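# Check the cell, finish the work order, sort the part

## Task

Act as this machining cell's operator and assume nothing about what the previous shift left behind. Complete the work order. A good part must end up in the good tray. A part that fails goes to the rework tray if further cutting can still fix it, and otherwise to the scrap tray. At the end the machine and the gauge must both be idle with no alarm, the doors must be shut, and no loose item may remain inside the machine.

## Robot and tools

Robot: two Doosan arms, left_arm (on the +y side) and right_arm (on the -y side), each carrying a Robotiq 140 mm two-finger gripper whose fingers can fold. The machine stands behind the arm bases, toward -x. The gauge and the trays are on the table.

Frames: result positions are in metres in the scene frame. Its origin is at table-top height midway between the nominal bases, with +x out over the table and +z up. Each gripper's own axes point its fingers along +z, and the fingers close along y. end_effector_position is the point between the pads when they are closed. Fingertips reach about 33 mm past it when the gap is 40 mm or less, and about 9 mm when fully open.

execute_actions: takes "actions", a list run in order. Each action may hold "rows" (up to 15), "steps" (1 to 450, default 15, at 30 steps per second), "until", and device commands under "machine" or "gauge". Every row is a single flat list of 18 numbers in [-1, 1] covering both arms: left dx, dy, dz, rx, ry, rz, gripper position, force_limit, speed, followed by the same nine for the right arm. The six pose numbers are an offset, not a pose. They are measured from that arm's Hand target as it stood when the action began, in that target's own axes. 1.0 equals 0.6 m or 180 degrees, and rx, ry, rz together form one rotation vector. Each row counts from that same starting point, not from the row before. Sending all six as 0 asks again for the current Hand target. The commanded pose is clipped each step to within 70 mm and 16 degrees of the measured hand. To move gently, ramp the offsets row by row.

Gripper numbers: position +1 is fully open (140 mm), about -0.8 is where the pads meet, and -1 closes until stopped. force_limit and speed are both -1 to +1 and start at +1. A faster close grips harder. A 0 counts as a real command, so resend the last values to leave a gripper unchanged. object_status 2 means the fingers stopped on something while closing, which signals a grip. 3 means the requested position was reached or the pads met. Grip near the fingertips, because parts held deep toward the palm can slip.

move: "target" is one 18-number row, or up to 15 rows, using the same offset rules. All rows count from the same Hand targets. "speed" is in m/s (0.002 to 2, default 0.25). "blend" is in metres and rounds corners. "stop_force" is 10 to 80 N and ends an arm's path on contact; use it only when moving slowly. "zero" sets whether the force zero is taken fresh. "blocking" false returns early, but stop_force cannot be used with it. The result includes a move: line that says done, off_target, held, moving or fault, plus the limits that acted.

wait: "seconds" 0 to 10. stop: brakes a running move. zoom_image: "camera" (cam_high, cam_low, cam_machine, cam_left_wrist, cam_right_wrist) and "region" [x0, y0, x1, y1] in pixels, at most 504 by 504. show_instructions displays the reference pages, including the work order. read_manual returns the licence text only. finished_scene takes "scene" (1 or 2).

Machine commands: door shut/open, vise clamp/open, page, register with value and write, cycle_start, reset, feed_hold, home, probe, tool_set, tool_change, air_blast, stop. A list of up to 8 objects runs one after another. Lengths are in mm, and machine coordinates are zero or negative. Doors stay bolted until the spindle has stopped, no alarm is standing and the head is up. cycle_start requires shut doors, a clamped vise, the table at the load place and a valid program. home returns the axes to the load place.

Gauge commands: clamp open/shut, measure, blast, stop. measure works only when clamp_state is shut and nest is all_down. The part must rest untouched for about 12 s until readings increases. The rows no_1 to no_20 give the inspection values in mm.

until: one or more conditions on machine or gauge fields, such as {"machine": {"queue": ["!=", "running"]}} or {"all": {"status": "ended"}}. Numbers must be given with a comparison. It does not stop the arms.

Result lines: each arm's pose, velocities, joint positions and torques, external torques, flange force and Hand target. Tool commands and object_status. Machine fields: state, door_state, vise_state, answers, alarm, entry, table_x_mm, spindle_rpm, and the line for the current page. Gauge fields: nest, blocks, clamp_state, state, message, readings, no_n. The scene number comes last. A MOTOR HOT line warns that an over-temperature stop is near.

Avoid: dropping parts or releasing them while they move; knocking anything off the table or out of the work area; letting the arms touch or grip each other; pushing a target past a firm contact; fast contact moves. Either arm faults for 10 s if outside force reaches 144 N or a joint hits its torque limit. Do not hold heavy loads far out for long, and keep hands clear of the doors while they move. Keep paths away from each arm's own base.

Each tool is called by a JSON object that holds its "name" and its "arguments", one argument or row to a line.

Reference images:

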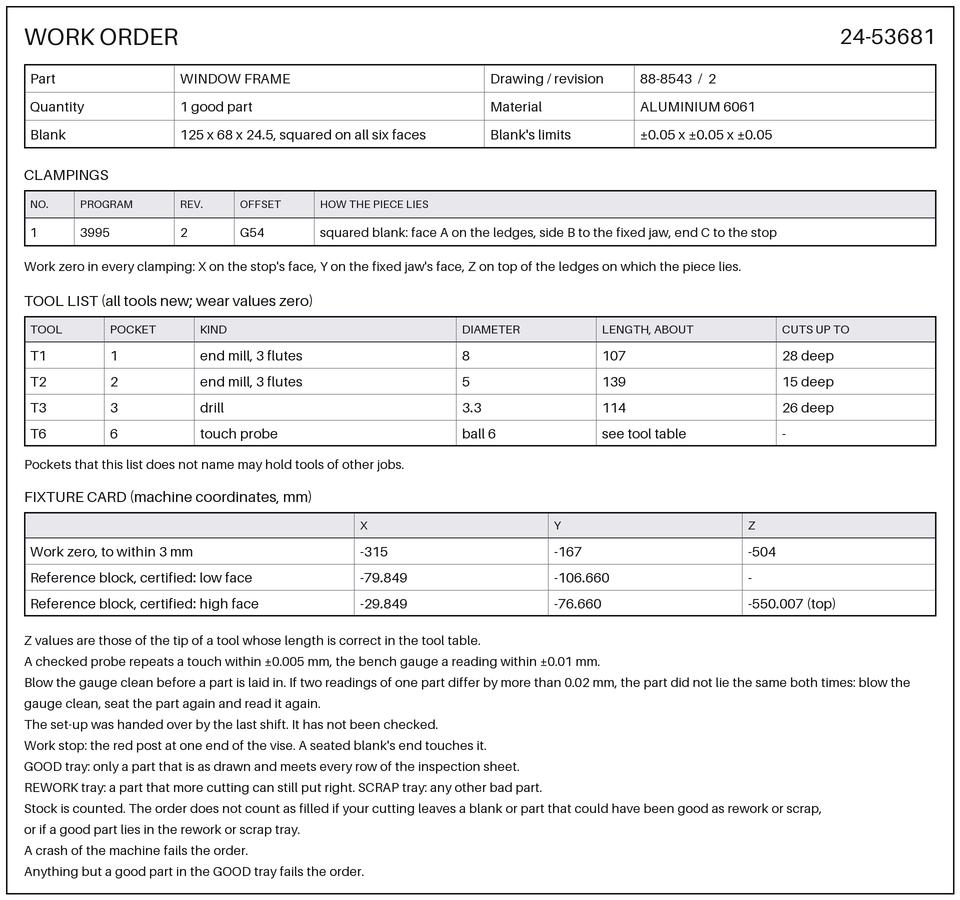

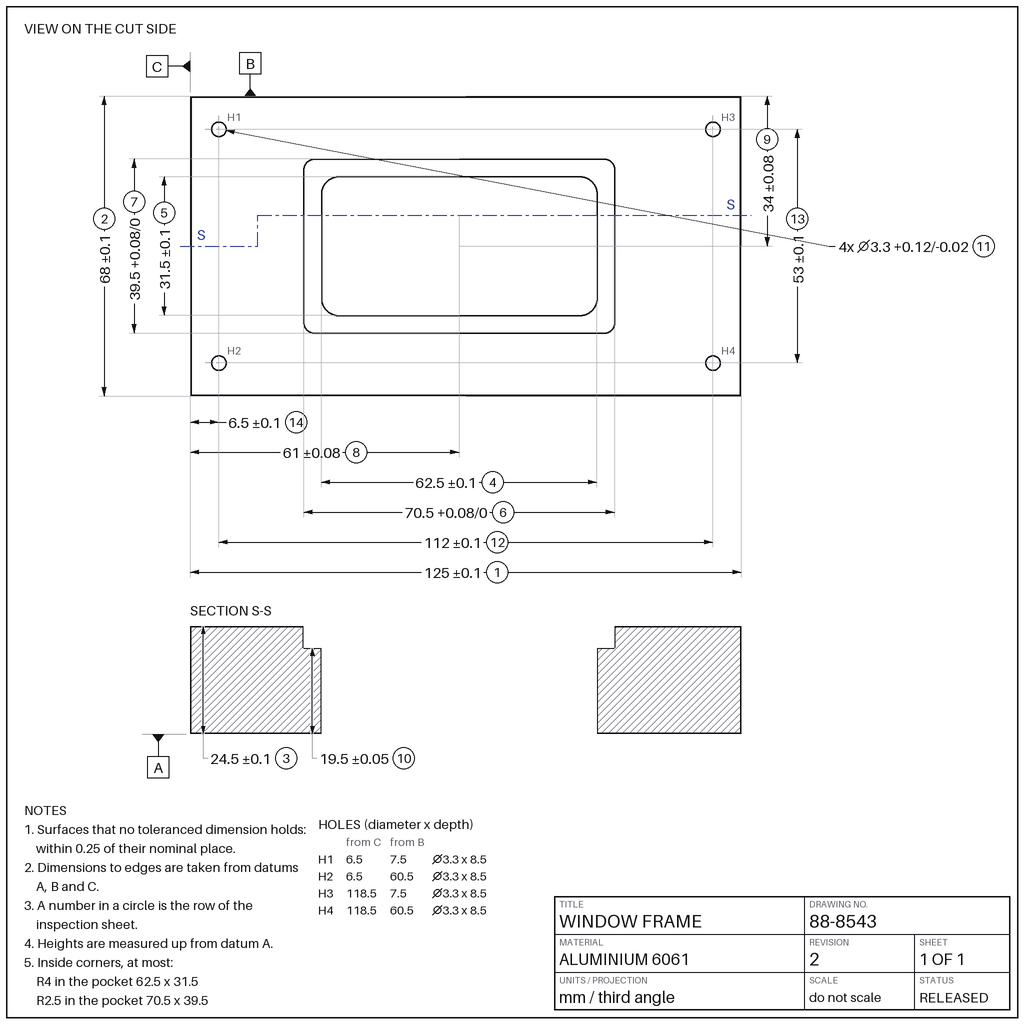

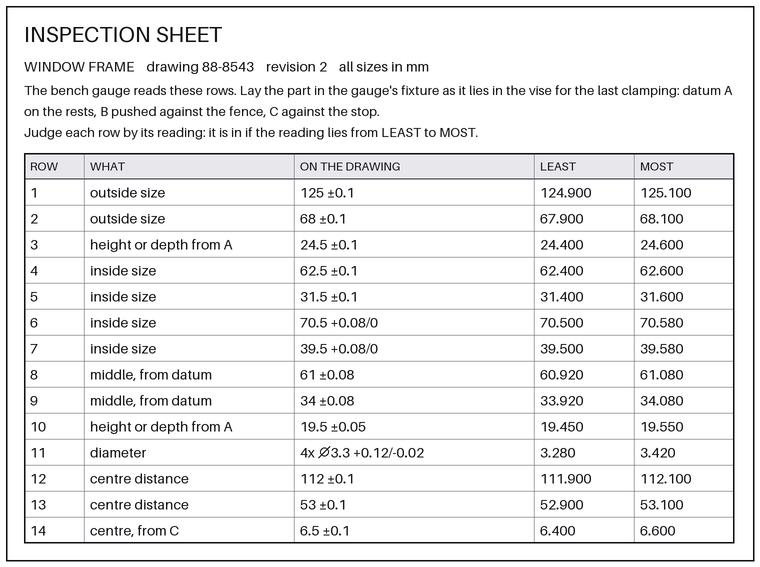

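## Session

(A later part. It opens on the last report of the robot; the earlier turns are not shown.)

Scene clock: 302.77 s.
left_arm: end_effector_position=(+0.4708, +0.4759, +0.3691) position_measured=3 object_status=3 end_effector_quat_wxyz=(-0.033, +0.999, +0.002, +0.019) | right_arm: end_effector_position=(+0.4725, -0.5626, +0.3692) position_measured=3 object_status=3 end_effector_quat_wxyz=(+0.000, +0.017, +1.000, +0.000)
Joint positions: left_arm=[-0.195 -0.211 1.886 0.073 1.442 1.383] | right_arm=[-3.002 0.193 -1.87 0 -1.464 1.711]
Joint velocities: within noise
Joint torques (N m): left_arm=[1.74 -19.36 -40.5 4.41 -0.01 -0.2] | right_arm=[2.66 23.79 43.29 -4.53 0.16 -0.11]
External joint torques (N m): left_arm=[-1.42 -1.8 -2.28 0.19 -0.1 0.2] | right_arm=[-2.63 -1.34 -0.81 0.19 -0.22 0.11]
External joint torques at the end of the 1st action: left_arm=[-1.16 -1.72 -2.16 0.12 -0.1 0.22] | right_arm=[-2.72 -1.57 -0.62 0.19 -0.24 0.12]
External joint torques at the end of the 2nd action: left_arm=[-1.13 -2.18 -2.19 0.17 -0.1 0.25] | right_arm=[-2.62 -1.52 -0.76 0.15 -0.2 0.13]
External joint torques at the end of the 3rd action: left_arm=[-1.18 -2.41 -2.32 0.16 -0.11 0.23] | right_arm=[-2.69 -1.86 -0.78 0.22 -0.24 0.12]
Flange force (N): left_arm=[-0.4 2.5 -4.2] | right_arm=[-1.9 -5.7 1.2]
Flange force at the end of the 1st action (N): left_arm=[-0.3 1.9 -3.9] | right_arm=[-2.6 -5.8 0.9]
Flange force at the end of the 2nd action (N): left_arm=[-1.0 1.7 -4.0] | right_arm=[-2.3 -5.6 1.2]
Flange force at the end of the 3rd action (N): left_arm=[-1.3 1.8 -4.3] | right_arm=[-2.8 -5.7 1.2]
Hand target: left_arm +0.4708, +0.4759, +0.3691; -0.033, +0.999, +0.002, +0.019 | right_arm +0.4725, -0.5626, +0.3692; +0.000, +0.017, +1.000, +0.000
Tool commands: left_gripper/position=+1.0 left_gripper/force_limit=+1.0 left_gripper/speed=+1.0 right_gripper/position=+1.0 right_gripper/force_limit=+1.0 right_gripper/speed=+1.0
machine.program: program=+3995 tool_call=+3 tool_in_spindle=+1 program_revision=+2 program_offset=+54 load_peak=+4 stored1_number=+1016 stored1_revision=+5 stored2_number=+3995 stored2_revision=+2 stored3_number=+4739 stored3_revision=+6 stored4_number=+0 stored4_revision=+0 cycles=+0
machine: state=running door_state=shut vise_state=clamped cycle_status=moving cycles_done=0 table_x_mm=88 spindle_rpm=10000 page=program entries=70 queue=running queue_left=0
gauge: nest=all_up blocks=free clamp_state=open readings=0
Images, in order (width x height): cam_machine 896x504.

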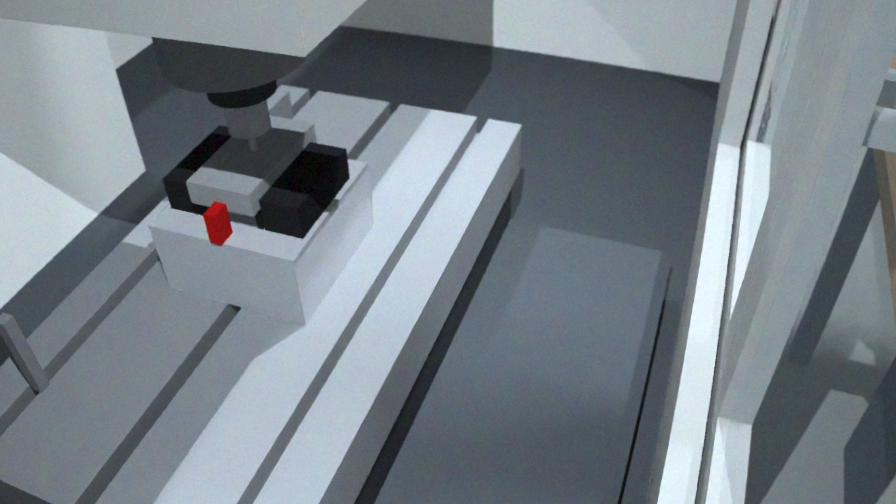

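{"name": "execute_actions", "arguments": {
  "actions": [
    {"gauge":{"blast":true},"steps":100},
    {"steps":450,"until":{"machine":{"state":["!=","running"]}}}
  ]
}}

{"name": "zoom_image", "arguments": {
  "camera": "cam_high",
  "region": [380, 200, 500, 320]
}}

{"name": "zoom_image", "arguments": {
  "camera": "cam_low",
  "region": [100, 220, 460, 350]
}}

{"name": "zoom_image", "arguments": {
  "camera": "cam_machine",
  "region": [50, 0, 450, 340]
}}

Scene clock: 324.93 s.
left_arm: end_effector_position=(+0.4708, +0.4759, +0.3691) position_measured=3 object_status=3 end_effector_quat_wxyz=(-0.033, +0.999, +0.002, +0.019) | right_arm: end_effector_position=(+0.4725, -0.5626, +0.3692) position_measured=3 object_status=3 end_effector_quat_wxyz=(+0.000, +0.017, +1.000, +0.000)
Joint positions: left_arm=[-0.195 -0.211 1.886 0.073 1.442 1.383] | right_arm=[-3.002 0.193 -1.87 0 -1.464 1.711]
Joint velocities: within noise
Joint torques (N m): left_arm=[1.7 -19.14 -40.91 4.42 -0.05 -0.3] | right_arm=[3.25 23.93 43.02 -4.49 0.19 -0.12]
External joint torques (N m): left_arm=[-1.49 -1.41 -1.82 0.16 -0.07 0.3] | right_arm=[-2.93 -2.18 -0.63 0.16 -0.24 0.12]
External joint torques at the end of the 1st action: left_arm=[-1.49 -1.97 -1.87 0.13 -0.1 0.19] | right_arm=[-2.75 -2.12 -0.71 0.18 -0.19 0.15]
Flange force (N): left_arm=[-0.4 2.5 -3.4] | right_arm=[-3.7 -6.2 1.0]
Flange force at the end of the 1st action (N): left_arm=[-1.3 2.7 -3.5] | right_arm=[-3.4 -5.7 1.2]
Hand target: left_arm +0.4708, +0.4759, +0.3691; -0.033, +0.999, +0.002, +0.019 | right_arm +0.4725, -0.5626, +0.3692; +0.000, +0.017, +1.000, +0.000
Tool commands: left_gripper/position=+1.0 left_gripper/force_limit=+1.0 left_gripper/speed=+1.0 right_gripper/position=+1.0 right_gripper/force_limit=+1.0 right_gripper/speed=+1.0
machine.program: program=+3995 tool_call=+3 tool_in_spindle=+1 program_revision=+2 program_offset=+54 load_peak=+4 stored1_number=+1016 stored1_revision=+5 stored2_number=+3995 stored2_revision=+2 stored3_number=+4739 stored3_revision=+6 stored4_number=+0 stored4_revision=+0 cycles=+0
machine: state=running door_state=shut vise_state=clamped cycle_status=moving cycles_done=0 table_x_mm=119 spindle_rpm=10000 page=program entries=70 queue=running queue_left=0
gauge: nest=all_up blocks=free clamp_state=open message=taken readings=0

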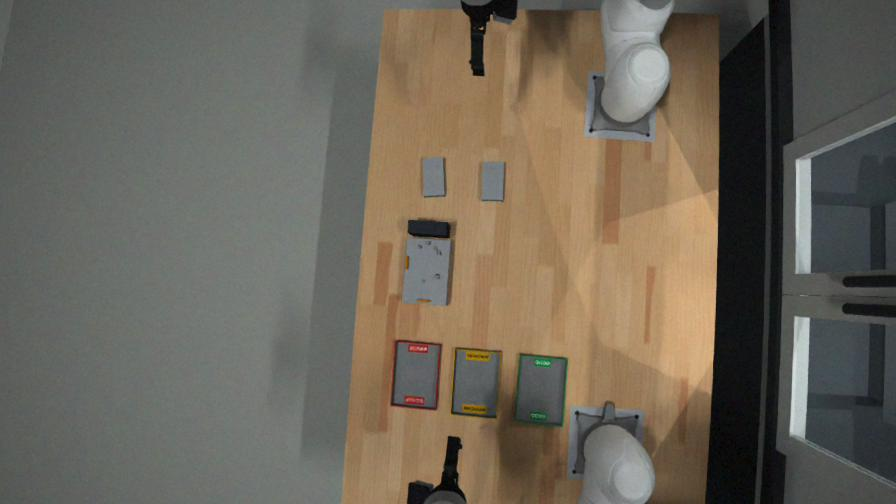

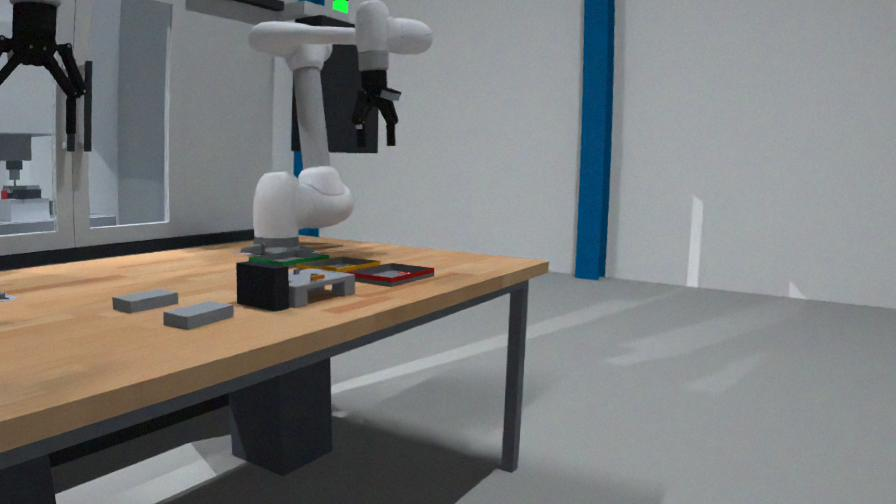

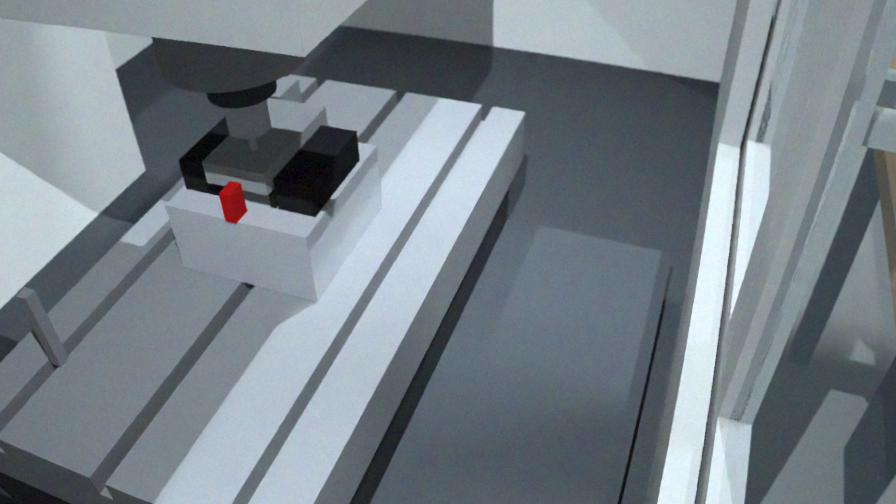

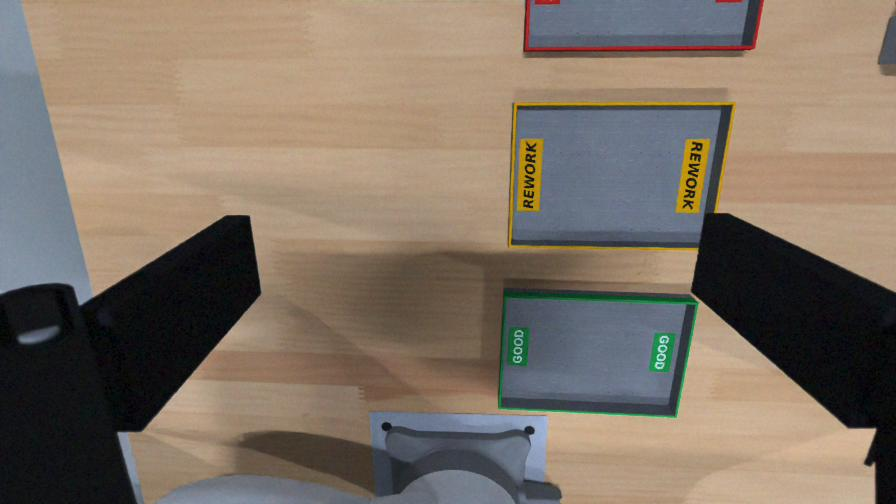

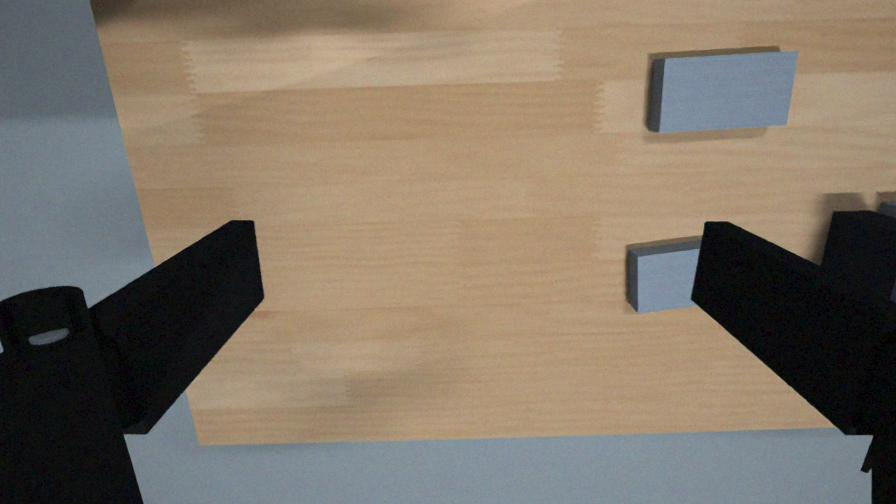

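Scaled by 4.200.

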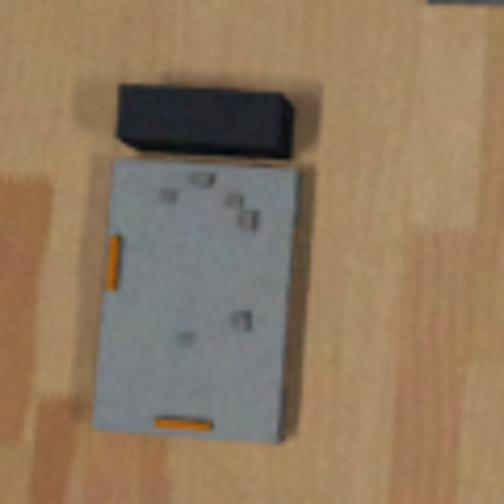

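Scaled by 1.400.

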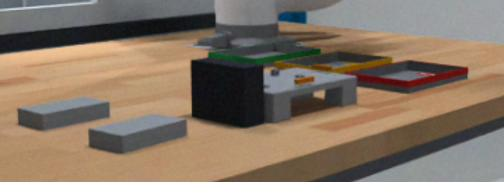

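Scaled by 1.260.

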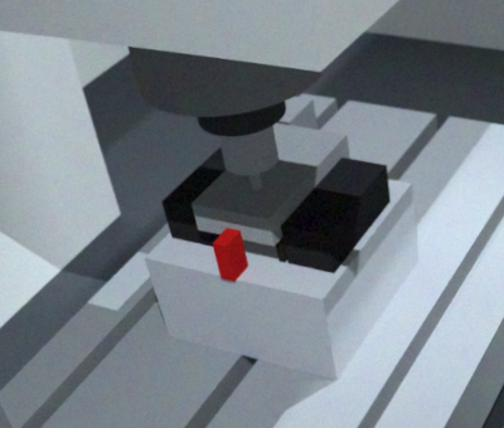

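{"name": "move", "arguments": {
  "target": [0,0,0,0,0,0,1,1,1,-0.1604,0.949,-0.05,0,0,-0.5108,1,1,1],
  "speed": 0.3
}}

Scene clock: 329.50 s.
left_arm: end_effector_position=(+0.4708, +0.4759, +0.3691) position_measured=3 object_status=3 end_effector_quat_wxyz=(-0.033, +0.999, +0.002, +0.019) | right_arm: end_effector_position=(+0.5877, +0.0032, +0.3994) position_measured=3 object_status=3 end_effector_quat_wxyz=(+0.000, +0.707, -0.707, +0.000)
Joint positions: left_arm=[-0.195 -0.211 1.886 0.073 1.442 1.383] | right_arm=[-2.258 -0.398 -1.158 0 -1.584 0.85]
Joint velocities: within noise
Joint torques (N m): left_arm=[1.31 -19.18 -40.57 4.51 -0.04 -0.24] | right_arm=[3.28 82.23 43.4 -4.64 0.03 -0.07]
External joint torques (N m): left_arm=[-1.06 -1.41 -2.08 0.07 -0.08 0.24] | right_arm=[-2.4 1.62 -0.42 0.21 -0.07 0.07]
Flange force (N): left_arm=[0.1 1.7 -3.7] | right_arm=[4.7 0.5 0.7]
Hand target: left_arm +0.4708, +0.4759, +0.3691; -0.033, +0.999, +0.002, +0.019 | right_arm +0.5877, +0.0032, +0.3993; +0.000, +0.707, -0.707, +0.000
Off the commanded pose: left_arm 0.000 m, 0 deg | right_arm 0.000 m, 0 deg.
machine.program: program=+3995 tool_call=+3 tool_in_spindle=+1 program_revision=+2 program_offset=+54 load_peak=+4 stored1_number=+1016 stored1_revision=+5 stored2_number=+3995 stored2_revision=+2 stored3_number=+4739 stored3_revision=+6 stored4_number=+0 stored4_revision=+0 cycles=+0
machine: state=running door_state=shut vise_state=clamped cycle_status=moving cycles_done=0 table_x_mm=98 spindle_rpm=10000 page=program entries=70 queue=running queue_left=0
gauge: nest=all_up blocks=free clamp_state=open message=taken readings=0
move: done
camera_calibration:
cam_right_wrist: T_world_to_cam=[[-0.99998, -0.00169947, 0.00613265, 0.592463], [0.000356919, 0.947187, 0.320682, -0.130625], [-0.00635375, 0.320678, -0.947167, 0.523732], [0, 0, 0, 1]] pos_world=[0.595825, -0.0432159, 0.534318]

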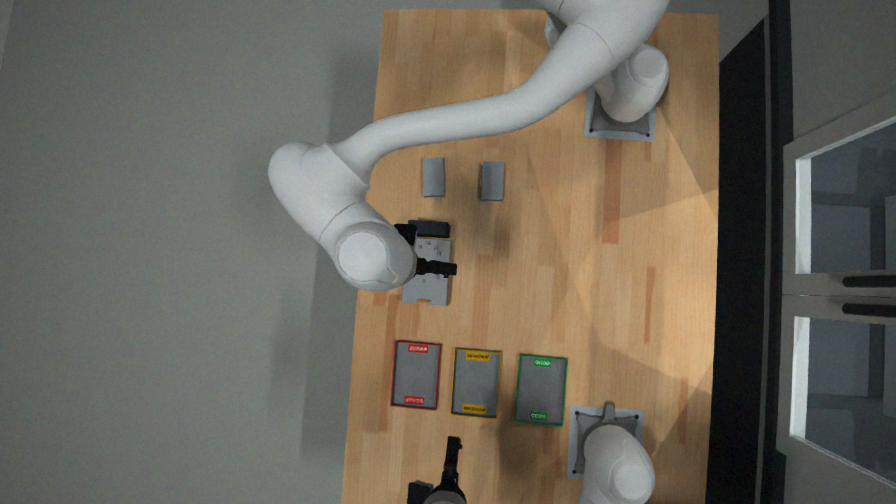

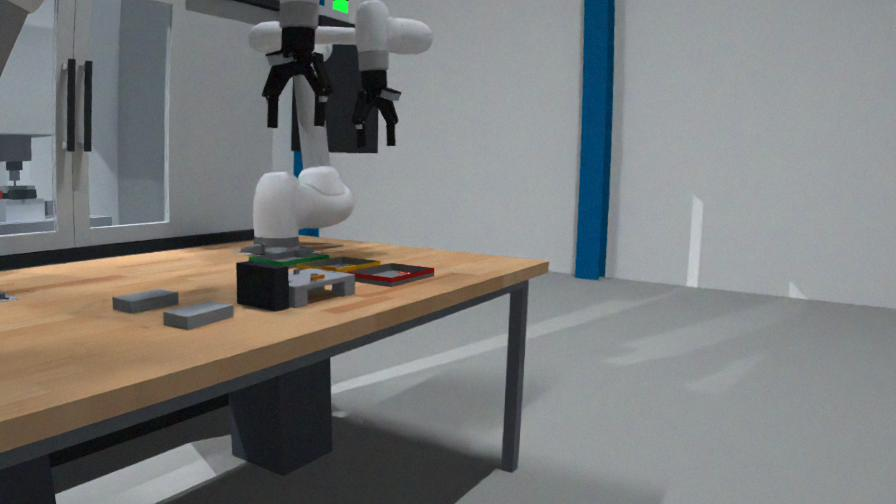

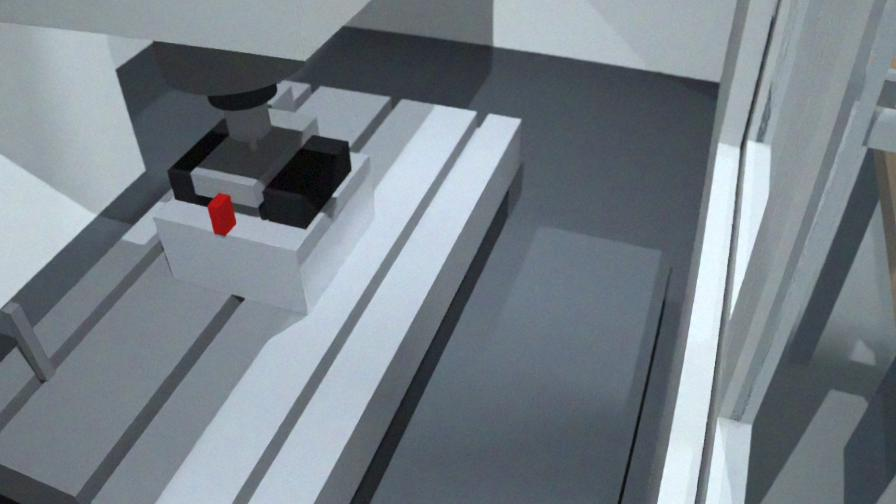

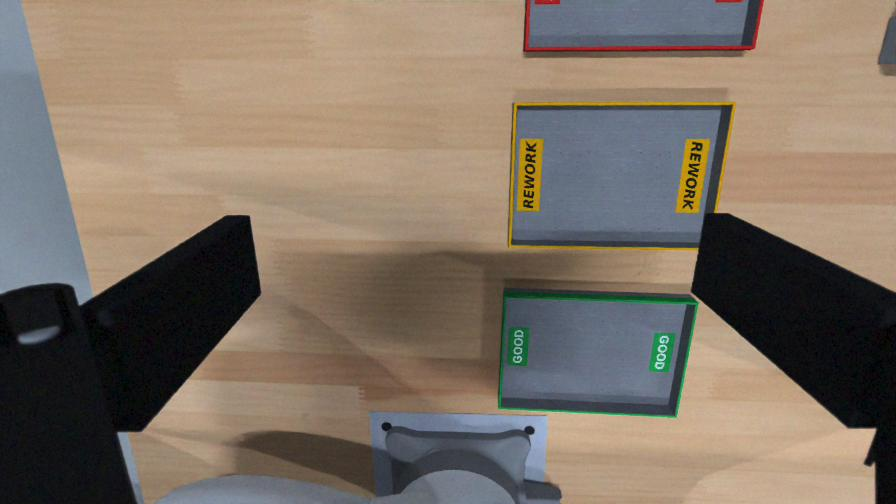

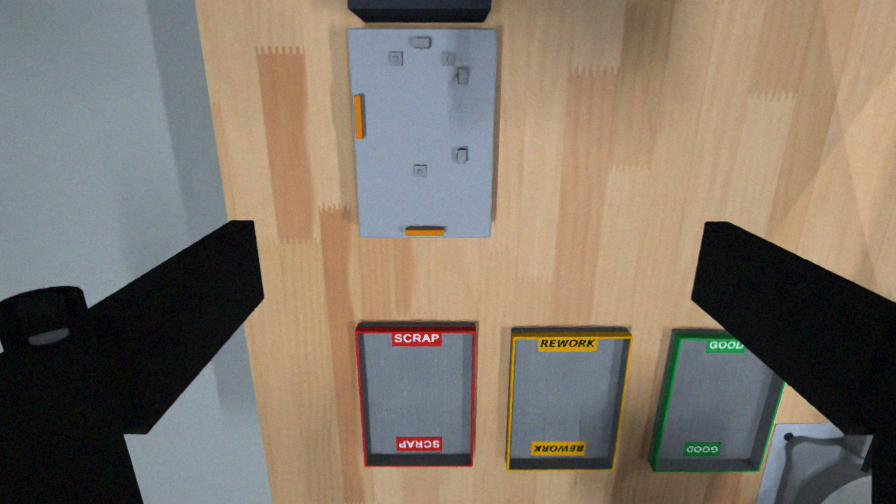

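{"name": "zoom_image", "arguments": {
  "camera": "cam_right_wrist",
  "region": [320, 0, 540, 250]
}}

Scaled by 2.016.

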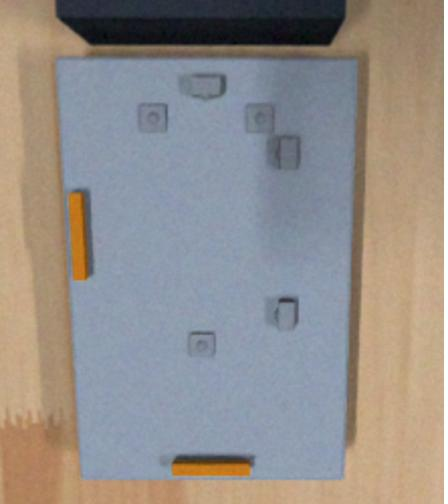

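{"name": "move", "arguments": {
  "target": [0,0,0,0,0,0,1,1,1,0.1883,-0.05,0.25,0,0,0,1,1,1],
  "speed": 0.3,
  "cameras": ["cam_right_wrist","cam_low"]
}}

{"name": "zoom_image", "arguments": {
  "camera": "cam_right_wrist",
  "region": [260, 60, 700, 504]
}}

Scene clock: 339.23 s.
left_arm: end_effector_position=(+0.4708, +0.4759, +0.3691) position_measured=3 object_status=3 end_effector_quat_wxyz=(-0.033, +0.999, +0.002, +0.019) | right_arm: end_effector_position=(+0.6178, -0.1097, +0.2494) position_measured=3 object_status=3 end_effector_quat_wxyz=(+0.000, +0.707, -0.707, +0.000)
Joint positions: left_arm=[-0.195 -0.211 1.886 0.073 1.442 1.383] | right_arm=[-2.389 -0.342 -1.509 0 -1.29 0.719]
Joint velocities: within noise
Joint torques (N m): left_arm=[1.71 -19.08 -40.72 4.49 -0.02 -0.22] | right_arm=[3.86 74.98 42.07 -4.43 0.23 -0.14]
External joint torques (N m): left_arm=[-1.44 -1.74 -1.92 0.09 -0.1 0.22] | right_arm=[-3.24 1.78 -0.67 0.16 -0.26 0.14]
Flange force (N): left_arm=[-0.8 2.5 -3.6] | right_arm=[5.7 0.4 -0.4]
Hand target: left_arm +0.4708, +0.4759, +0.3691; -0.033, +0.999, +0.002, +0.019 | right_arm +0.6179, -0.1097, +0.2493; +0.000, +0.707, -0.707, +0.000
Off the commanded pose: left_arm 0.000 m, 0 deg | right_arm 0.000 m, 0 deg.
machine.program: program=+3995 tool_call=+3 tool_in_spindle=+1 program_revision=+2 program_offset=+54 load_peak=+4 stored1_number=+1016 stored1_revision=+5 stored2_number=+3995 stored2_revision=+2 stored3_number=+4739 stored3_revision=+6 stored4_number=+0 stored4_revision=+0 cycles=+0
machine: state=running door_state=shut vise_state=clamped cycle_status=moving cycles_done=0 table_x_mm=88 spindle_rpm=10000 page=program entries=70 queue=running queue_left=0
gauge: nest=all_up blocks=free clamp_state=open message=taken readings=0
move: done
camera_calibration:
cam_right_wrist: T_world_to_cam=[[-0.99998, -0.00169947, 0.00613265, 0.62329], [0.000356919, 0.947187, 0.320682, 0.0244038], [-0.00635375, 0.320678, -0.947167, 0.418053], [0, 0, 0, 1]] pos_world=[0.625925, -0.156116, 0.384318]
Images, in order (width x height): cam_low 896x504, cam_right_wrist 896x504.

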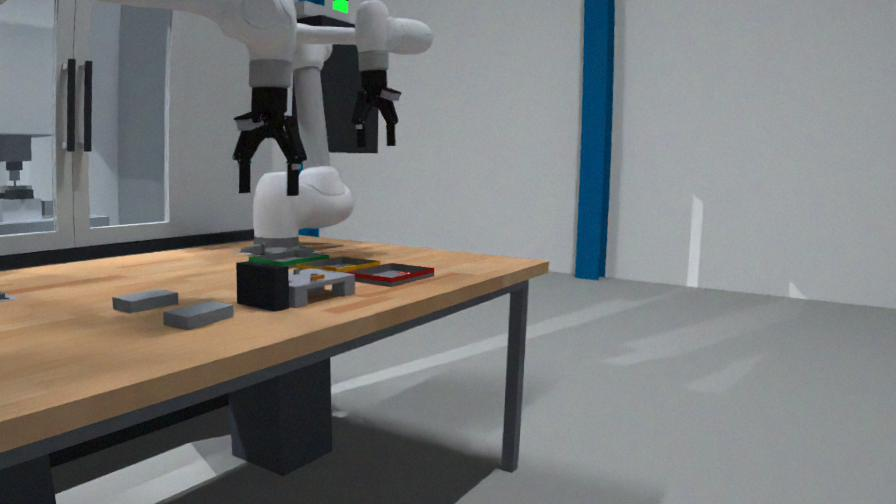

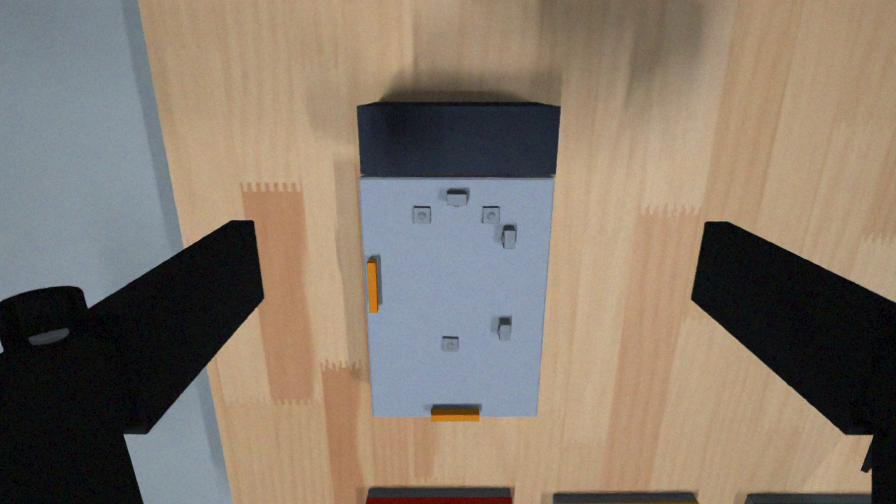

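Scaled by 1.135.

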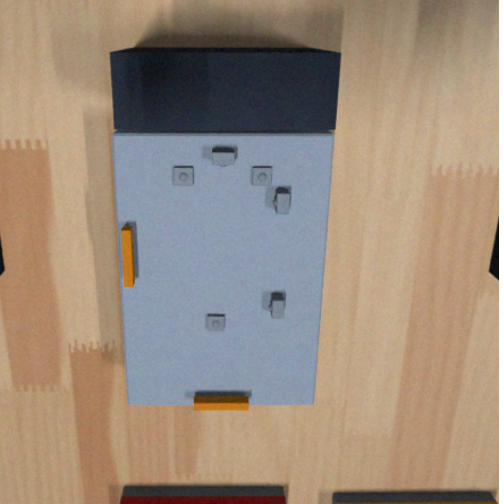

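{"name": "execute_actions", "arguments": {
  "actions": [
    {"steps":450,"until":{"machine":{"state":["!=","running"]}}},
    {"steps":450,"until":{"machine":{"state":["!=","running"]}}},
    {"steps":450,"until":{"machine":{"state":["!=","running"]}}}
  ],
  "cameras": ["cam_machine"]
}}

Scene clock: 388.50 s.
left_arm: end_effector_position=(+0.4708, +0.4759, +0.3691) position_measured=3 object_status=3 end_effector_quat_wxyz=(-0.033, +0.999, +0.002, +0.019) | right_arm: end_effector_position=(+0.6179, -0.1097, +0.2493) position_measured=3 object_status=3 end_effector_quat_wxyz=(+0.000, +0.707, -0.707, +0.000)
Joint positions: left_arm=[-0.195 -0.211 1.886 0.073 1.442 1.383] | right_arm=[-2.389 -0.342 -1.509 0 -1.29 0.719]
Joint velocities: within noise
Joint torques (N m): left_arm=[1.66 -19.22 -40.64 4.48 -0.01 -0.17] | right_arm=[3.75 74.75 41.85 -4.41 0.18 -0.08]
External joint torques (N m): left_arm=[-1.32 -2.12 -2.29 0.12 -0.11 0.16] | right_arm=[-2.7 1.99 -0.46 0.16 -0.2 0.08]
External joint torques at the end of the 1st action: left_arm=[-1.35 -1.99 -2.24 0.13 -0.13 0.27] | right_arm=[-2.7 0.89 -0.67 0.16 -0.2 0.12]
External joint torques at the end of the 2nd action: left_arm=[-1.3 -2.27 -1.96 0.16 -0.1 0.21] | right_arm=[-2.54 1.48 -0.72 0.17 -0.21 0.07]
Flange force (N): left_arm=[-0.9 2.3 -4.2] | right_arm=[5.1 0.8 -0.7]
Flange force at the end of the 1st action (N): left_arm=[-0.7 2.2 -4.1] | right_arm=[4.3 -0.2 0.1]
Flange force at the end of the 2nd action (N): left_arm=[-1.6 2.1 -3.7] | right_arm=[4.8 0.7 -0.1]
Hand target: left_arm +0.4708, +0.4759, +0.3691; -0.033, +0.999, +0.002, +0.019 | right_arm +0.6179, -0.1097, +0.2493; +0.000, +0.707, -0.707, +0.000
Tool commands: left_gripper/position=+1.0 left_gripper/force_limit=+1.0 left_gripper/speed=+1.0 right_gripper/position=+1.0 right_gripper/force_limit=+1.0 right_gripper/speed=+1.0
Off the commanded pose: left_arm 0.000 m, 0 deg | right_arm 0.000 m, 0 deg.
machine.program: program=+3995 tool_call=+3 tool_in_spindle=+1 program_revision=+2 program_offset=+54 load_peak=+4 stored1_number=+1016 stored1_revision=+5 stored2_number=+3995 stored2_revision=+2 stored3_number=+4739 stored3_revision=+6 stored4_number=+0 stored4_revision=+0 cycles=+0
machine: state=running door_state=shut vise_state=clamped cycle_status=moving cycles_done=0 table_x_mm=118 spindle_rpm=10000 page=program entries=70 queue=running queue_left=0
gauge: nest=all_up blocks=free clamp_state=open message=taken readings=0
Images, in order (width x height): cam_machine 896x504.

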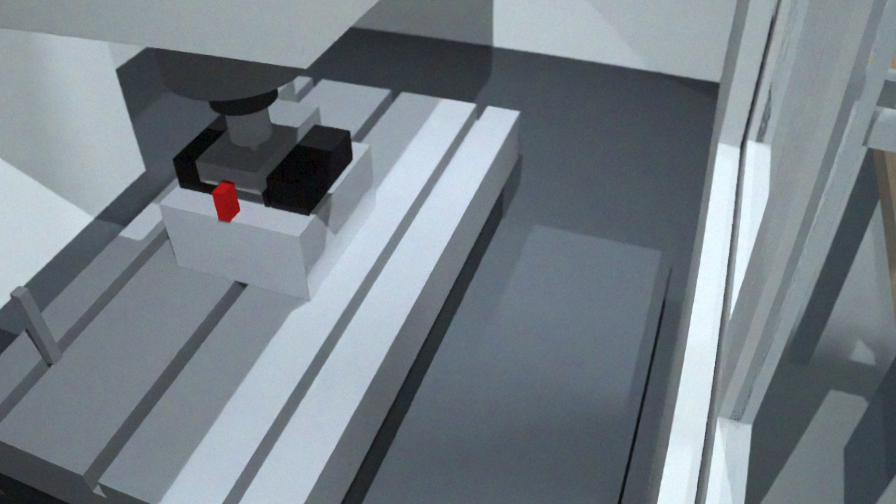

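{"name": "move", "arguments": {
  "target": [0,0,0,0,0,0,1,1,1,-0.03,0.98,-0.333,0,0,0,1,1,1],
  "speed": 0.25,
  "cameras": ["cam_high"]
}}

{"name": "execute_actions", "arguments": {
  "actions": [
    {"steps":450,"until":{"machine":{"state":["!=","running"]}}},
    {"steps":450,"until":{"machine":{"state":["!=","running"]}}},
    {"steps":450,"until":{"machine":{"state":["!=","running"]}}},
    {"steps":450,"until":{"machine":{"state":["!=","running"]}}},
    {"steps":450,"until":{"machine":{"state":["!=","running"]}}},
    {"steps":450,"until":{"machine":{"state":["!=","running"]}}}
  ],
  "cameras": ["cam_machine"]
}}

Scene clock: 392.07 s.
left_arm: end_effector_position=(+0.4708, +0.4759, +0.3691) position_measured=3 object_status=3 end_effector_quat_wxyz=(-0.033, +0.999, +0.002, +0.019) | right_arm: end_effector_position=(+0.0298, -0.0920, +0.4488) position_measured=3 object_status=3 end_effector_quat_wxyz=(+0.000, +0.707, -0.707, +0.000)
Joint positions: left_arm=[-0.195 -0.211 1.886 0.073 1.442 1.383] | right_arm=[-1.457 0.125 -1.671 -0.001 -1.595 1.651]
Joint velocities: within noise
Joint torques (N m): left_arm=[1.33 -19.34 -40.66 4.52 -0.01 -0.22] | right_arm=[1.57 29.86 44.39 -4.57 0.25 -0.31]
External joint torques (N m): left_arm=[-1.02 -1.77 -2.11 0.07 -0.1 0.22] | right_arm=[-1.32 -1.26 -1.71 0.19 -0.29 0.31]
Flange force (N): left_arm=[-0.4 1.6 -3.8] | right_arm=[0.2 -2.1 2.6]
Hand target: left_arm +0.4708, +0.4759, +0.3691; -0.033, +0.999, +0.002, +0.019 | right_arm +0.0297, -0.0920, +0.4488; +0.000, +0.707, -0.707, +0.000
Off the commanded pose: left_arm 0.000 m, 0 deg | right_arm 0.000 m, 0 deg.
machine.program: program=+3995 tool_call=+3 tool_in_spindle=+1 program_revision=+2 program_offset=+54 load_peak=+4 stored1_number=+1016 stored1_revision=+5 stored2_number=+3995 stored2_revision=+2 stored3_number=+4739 stored3_revision=+6 stored4_number=+0 stored4_revision=+0 cycles=+0
machine: state=running door_state=shut vise_state=clamped cycle_status=moving cycles_done=0 table_x_mm=77 spindle_rpm=10000 page=program entries=70 queue=running queue_left=0
gauge: nest=all_up blocks=free clamp_state=open message=taken readings=0
move: done
Images, in order (width x height): cam_high 896x504.

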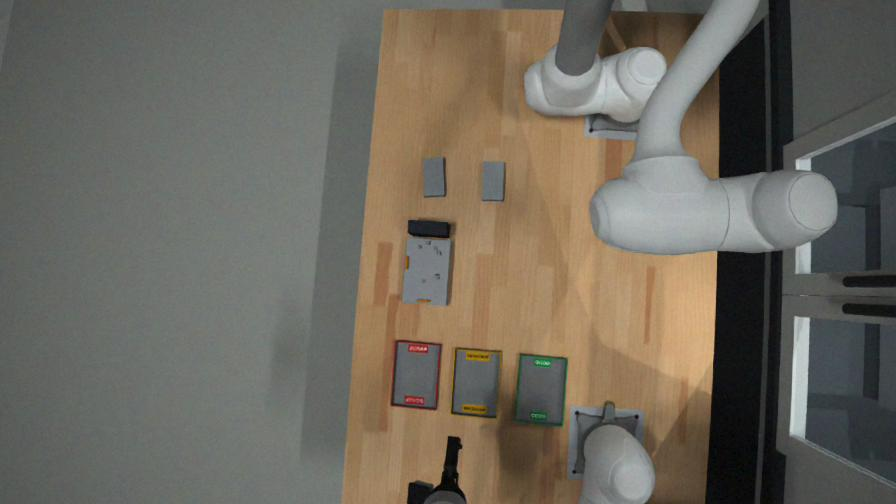

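Scene clock: 482.27 s.
left_arm: end_effector_position=(+0.4708, +0.4759, +0.3691) position_measured=3 object_status=3 end_effector_quat_wxyz=(-0.033, +0.999, +0.002, +0.019) | right_arm: end_effector_position=(+0.0297, -0.0920, +0.4488) position_measured=3 object_status=3 end_effector_quat_wxyz=(+0.000, +0.707, -0.707, +0.000)
Joint positions: left_arm=[-0.195 -0.211 1.886 0.073 1.442 1.383] | right_arm=[-1.457 0.125 -1.671 -0.001 -1.595 1.651]
Joint velocities: within noise
Joint torques (N m): left_arm=[1.47 -19.53 -40.55 4.44 -0.02 -0.25] | right_arm=[3.08 29.81 43.52 -4.56 0.2 -0.12]
External joint torques (N m): left_arm=[-1.2 -1.04 -2.25 0.16 -0.1 0.25] | right_arm=[-2.75 -1.2 -0.6 0.15 -0.22 0.12]
External joint torques at the end of the 2nd action: left_arm=[-1.29 -2.26 -2.14 0.12 -0.1 0.17] | right_arm=[-2.51 -0.79 -0.48 0.2 -0.25 0.11]
External joint torques at the end of the 3rd action: left_arm=[-1.7 -1.77 -2.28 0.15 -0.09 0.28] | right_arm=[-2.39 -1.72 -0.89 0.17 -0.17 0.13]
External joint torques at the end of the 4th action: left_arm=[-1.51 -2.02 -1.94 0.17 -0.15 0.23] | right_arm=[-2.45 -0.93 -0.74 0.17 -0.22 0.12]
External joint torques at the end of the 5th action: left_arm=[-1.26 -1.23 -1.96 0.13 -0.07 0.22] | right_arm=[-2.93 -0.94 -0.65 0.17 -0.22 0.09]
Flange force (N): left_arm=[0.9 2.0 -3.9] | right_arm=[-1.5 -5.4 0.7]
Flange force at the end of the 2nd action (N): left_arm=[-1.3 2.2 -4.0] | right_arm=[-1.0 -5.0 0.4]
Flange force at the end of the 3rd action (N): left_arm=[-0.5 3.0 -4.2] | right_arm=[-1.9 -4.7 1.2]
Flange force at the end of the 4th action (N): left_arm=[-1.2 2.6 -3.6] | right_arm=[-0.8 -4.8 0.9]
Flange force at the end of the 5th action (N): left_arm=[0.2 2.2 -3.5] | right_arm=[-1.1 -5.9 0.7]
Hand target: left_arm +0.4708, +0.4759, +0.3691; -0.033, +0.999, +0.002, +0.019 | right_arm +0.0297, -0.0920, +0.4488; +0.000, +0.707, -0.707, +0.000
Tool commands: left_gripper/position=+1.0 left_gripper/force_limit=+1.0 left_gripper/speed=+1.0 right_gripper/position=+1.0 right_gripper/force_limit=+1.0 right_gripper/speed=+1.0
Off the commanded pose: left_arm 0.000 m, 0 deg | right_arm 0.000 m, 0 deg.
machine.program: program=+3995 tool_call=+3 tool_in_spindle=+1 program_revision=+2 program_offset=+54 load_peak=+4 stored1_number=+1016 stored1_revision=+5 stored2_number=+3995 stored2_revision=+2 stored3_number=+4739 stored3_revision=+6 stored4_number=+0 stored4_revision=+0 cycles=+0
machine: state=running door_state=shut vise_state=clamped cycle_status=moving cycles_done=0 table_x_mm=74 spindle_rpm=10000 page=program entries=70 queue=running queue_left=0
gauge: nest=all_up blocks=free clamp_state=open message=taken readings=0
Images, in order (width x height): cam_machine 896x504.

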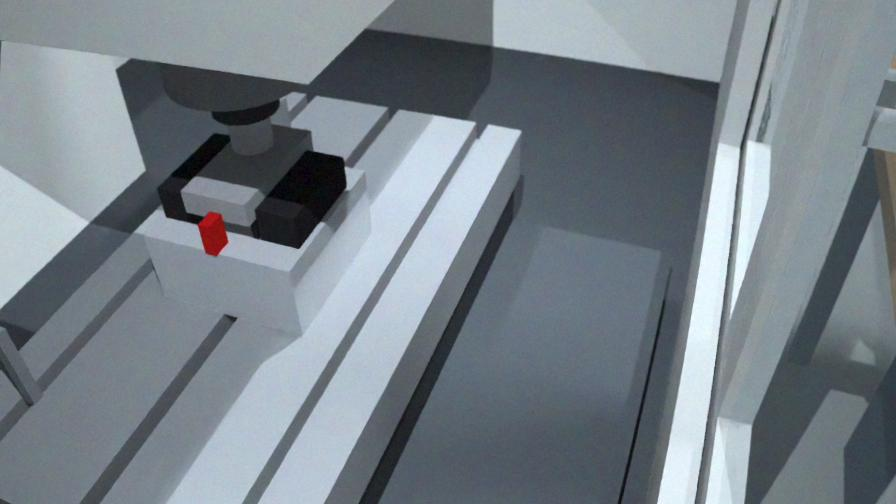

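{"name": "execute_actions", "arguments": {
  "actions": [
    {"steps":450,"until":{"machine":{"state":["!=","running"]}}},
    {"steps":450,"until":{"machine":{"state":["!=","running"]}}},
    {"steps":450,"until":{"machine":{"state":["!=","running"]}}},
    {"steps":450,"until":{"machine":{"state":["!=","running"]}}},
    {"steps":450,"until":{"machine":{"state":["!=","running"]}}},
    {"steps":450,"until":{"machine":{"state":["!=","running"]}}},
    {"steps":450,"until":{"machine":{"state":["!=","running"]}}},
    {"steps":450,"until":{"machine":{"state":["!=","running"]}}},
    {"steps":450,"until":{"machine":{"state":["!=","running"]}}},
    {"steps":450,"until":{"machine":{"state":["!=","running"]}}}
  ],
  "cameras": ["cam_machine"]
}}

Scene clock: 604.33 s.
left_arm: end_effector_position=(+0.4708, +0.4759, +0.3691) position_measured=3 object_status=3 end_effector_quat_wxyz=(-0.033, +0.999, +0.002, +0.019) | right_arm: end_effector_position=(+0.0297, -0.0920, +0.4488) position_measured=3 object_status=3 end_effector_quat_wxyz=(+0.000, +0.707, -0.707, +0.000)
Joint positions: left_arm=[-0.195 -0.211 1.886 0.073 1.442 1.383] | right_arm=[-1.457 0.125 -1.671 -0.001 -1.595 1.651]
Joint velocities: within noise
Joint torques (N m): left_arm=[1.2 -19.68 -40.76 4.46 -0.02 -0.21] | right_arm=[2.86 29.9 43.47 -4.58 0.21 -0.11]
External joint torques (N m): left_arm=[-0.82 -1.68 -2.01 0.14 -0.08 0.21] | right_arm=[-2.47 -1.35 -0.76 0.2 -0.24 0.11]
External joint torques at the end of the 5th action: left_arm=[-1.49 -1.48 -2.02 0.15 -0.14 0.24] | right_arm=[-2.91 -1.54 -0.81 0.14 -0.22 0.07]
External joint torques at the end of the 6th action: left_arm=[-1.27 -1.22 -2.12 0.06 -0.08 0.2] | right_arm=[-2.28 -1.97 -0.81 0.19 -0.23 0.07]
External joint torques at the end of the 7th action: left_arm=[-1.15 -1.56 -2.09 0.12 -0.1 0.28] | right_arm=[-2.87 -1.08 -0.54 0.17 -0.25 0.12]
External joint torques at the end of the 8th action: left_arm=[-0.94 -2.21 -2.1 0.13 -0.09 0.3] | right_arm=[-2.22 -1.43 -0.57 0.18 -0.23 0.12]
Flange force (N): left_arm=[-0.3 1.2 -3.6] | right_arm=[-1.5 -4.9 0.9]
Flange force at the end of the 5th action (N): left_arm=[-0.2 2.7 -3.6] | right_arm=[-1.8 -5.9 1.0]
Flange force at the end of the 6th action (N): left_arm=[0.4 2.3 -3.8] | right_arm=[-2.4 -4.6 1.0]
Flange force at the end of the 7th action (N): left_arm=[-0.1 1.8 -3.7] | right_arm=[-1.4 -5.7 0.5]
Flange force at the end of the 8th action (N): left_arm=[-1.1 1.1 -3.9] | right_arm=[-1.8 -4.3 0.6]
Hand target: left_arm +0.4708, +0.4759, +0.3691; -0.033, +0.999, +0.002, +0.019 | right_arm +0.0297, -0.0920, +0.4488; +0.000, +0.707, -0.707, +0.000
Tool commands: left_gripper/position=+1.0 left_gripper/force_limit=+1.0 left_gripper/speed=+1.0 right_gripper/position=+1.0 right_gripper/force_limit=+1.0 right_gripper/speed=+1.0
Off the commanded pose: left_arm 0.000 m, 0 deg | right_arm 0.000 m, 0 deg.
machine.program: program=+3995 tool_call=+3 tool_in_spindle=+2 program_revision=+2 program_offset=+54 load_peak=+4 stored1_number=+1016 stored1_revision=+5 stored2_number=+3995 stored2_revision=+2 stored3_number=+4739 stored3_revision=+6 stored4_number=+0 stored4_revision=+0 cycles=+0
machine: state=running door_state=shut vise_state=clamped cycle_status=moving cycles_done=0 table_x_mm=81 spindle_rpm=10000 page=program entries=70 queue=running queue_left=0
gauge: nest=all_up blocks=free clamp_state=open message=taken readings=0
not seen at rest: the call's real time ran out, and the robot may still be moving.
Images, in order (width x height): cam_machine 896x504.

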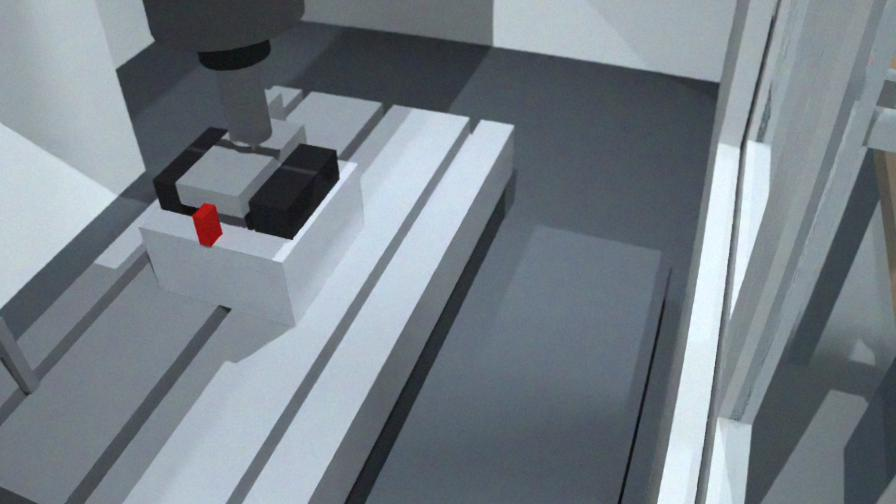

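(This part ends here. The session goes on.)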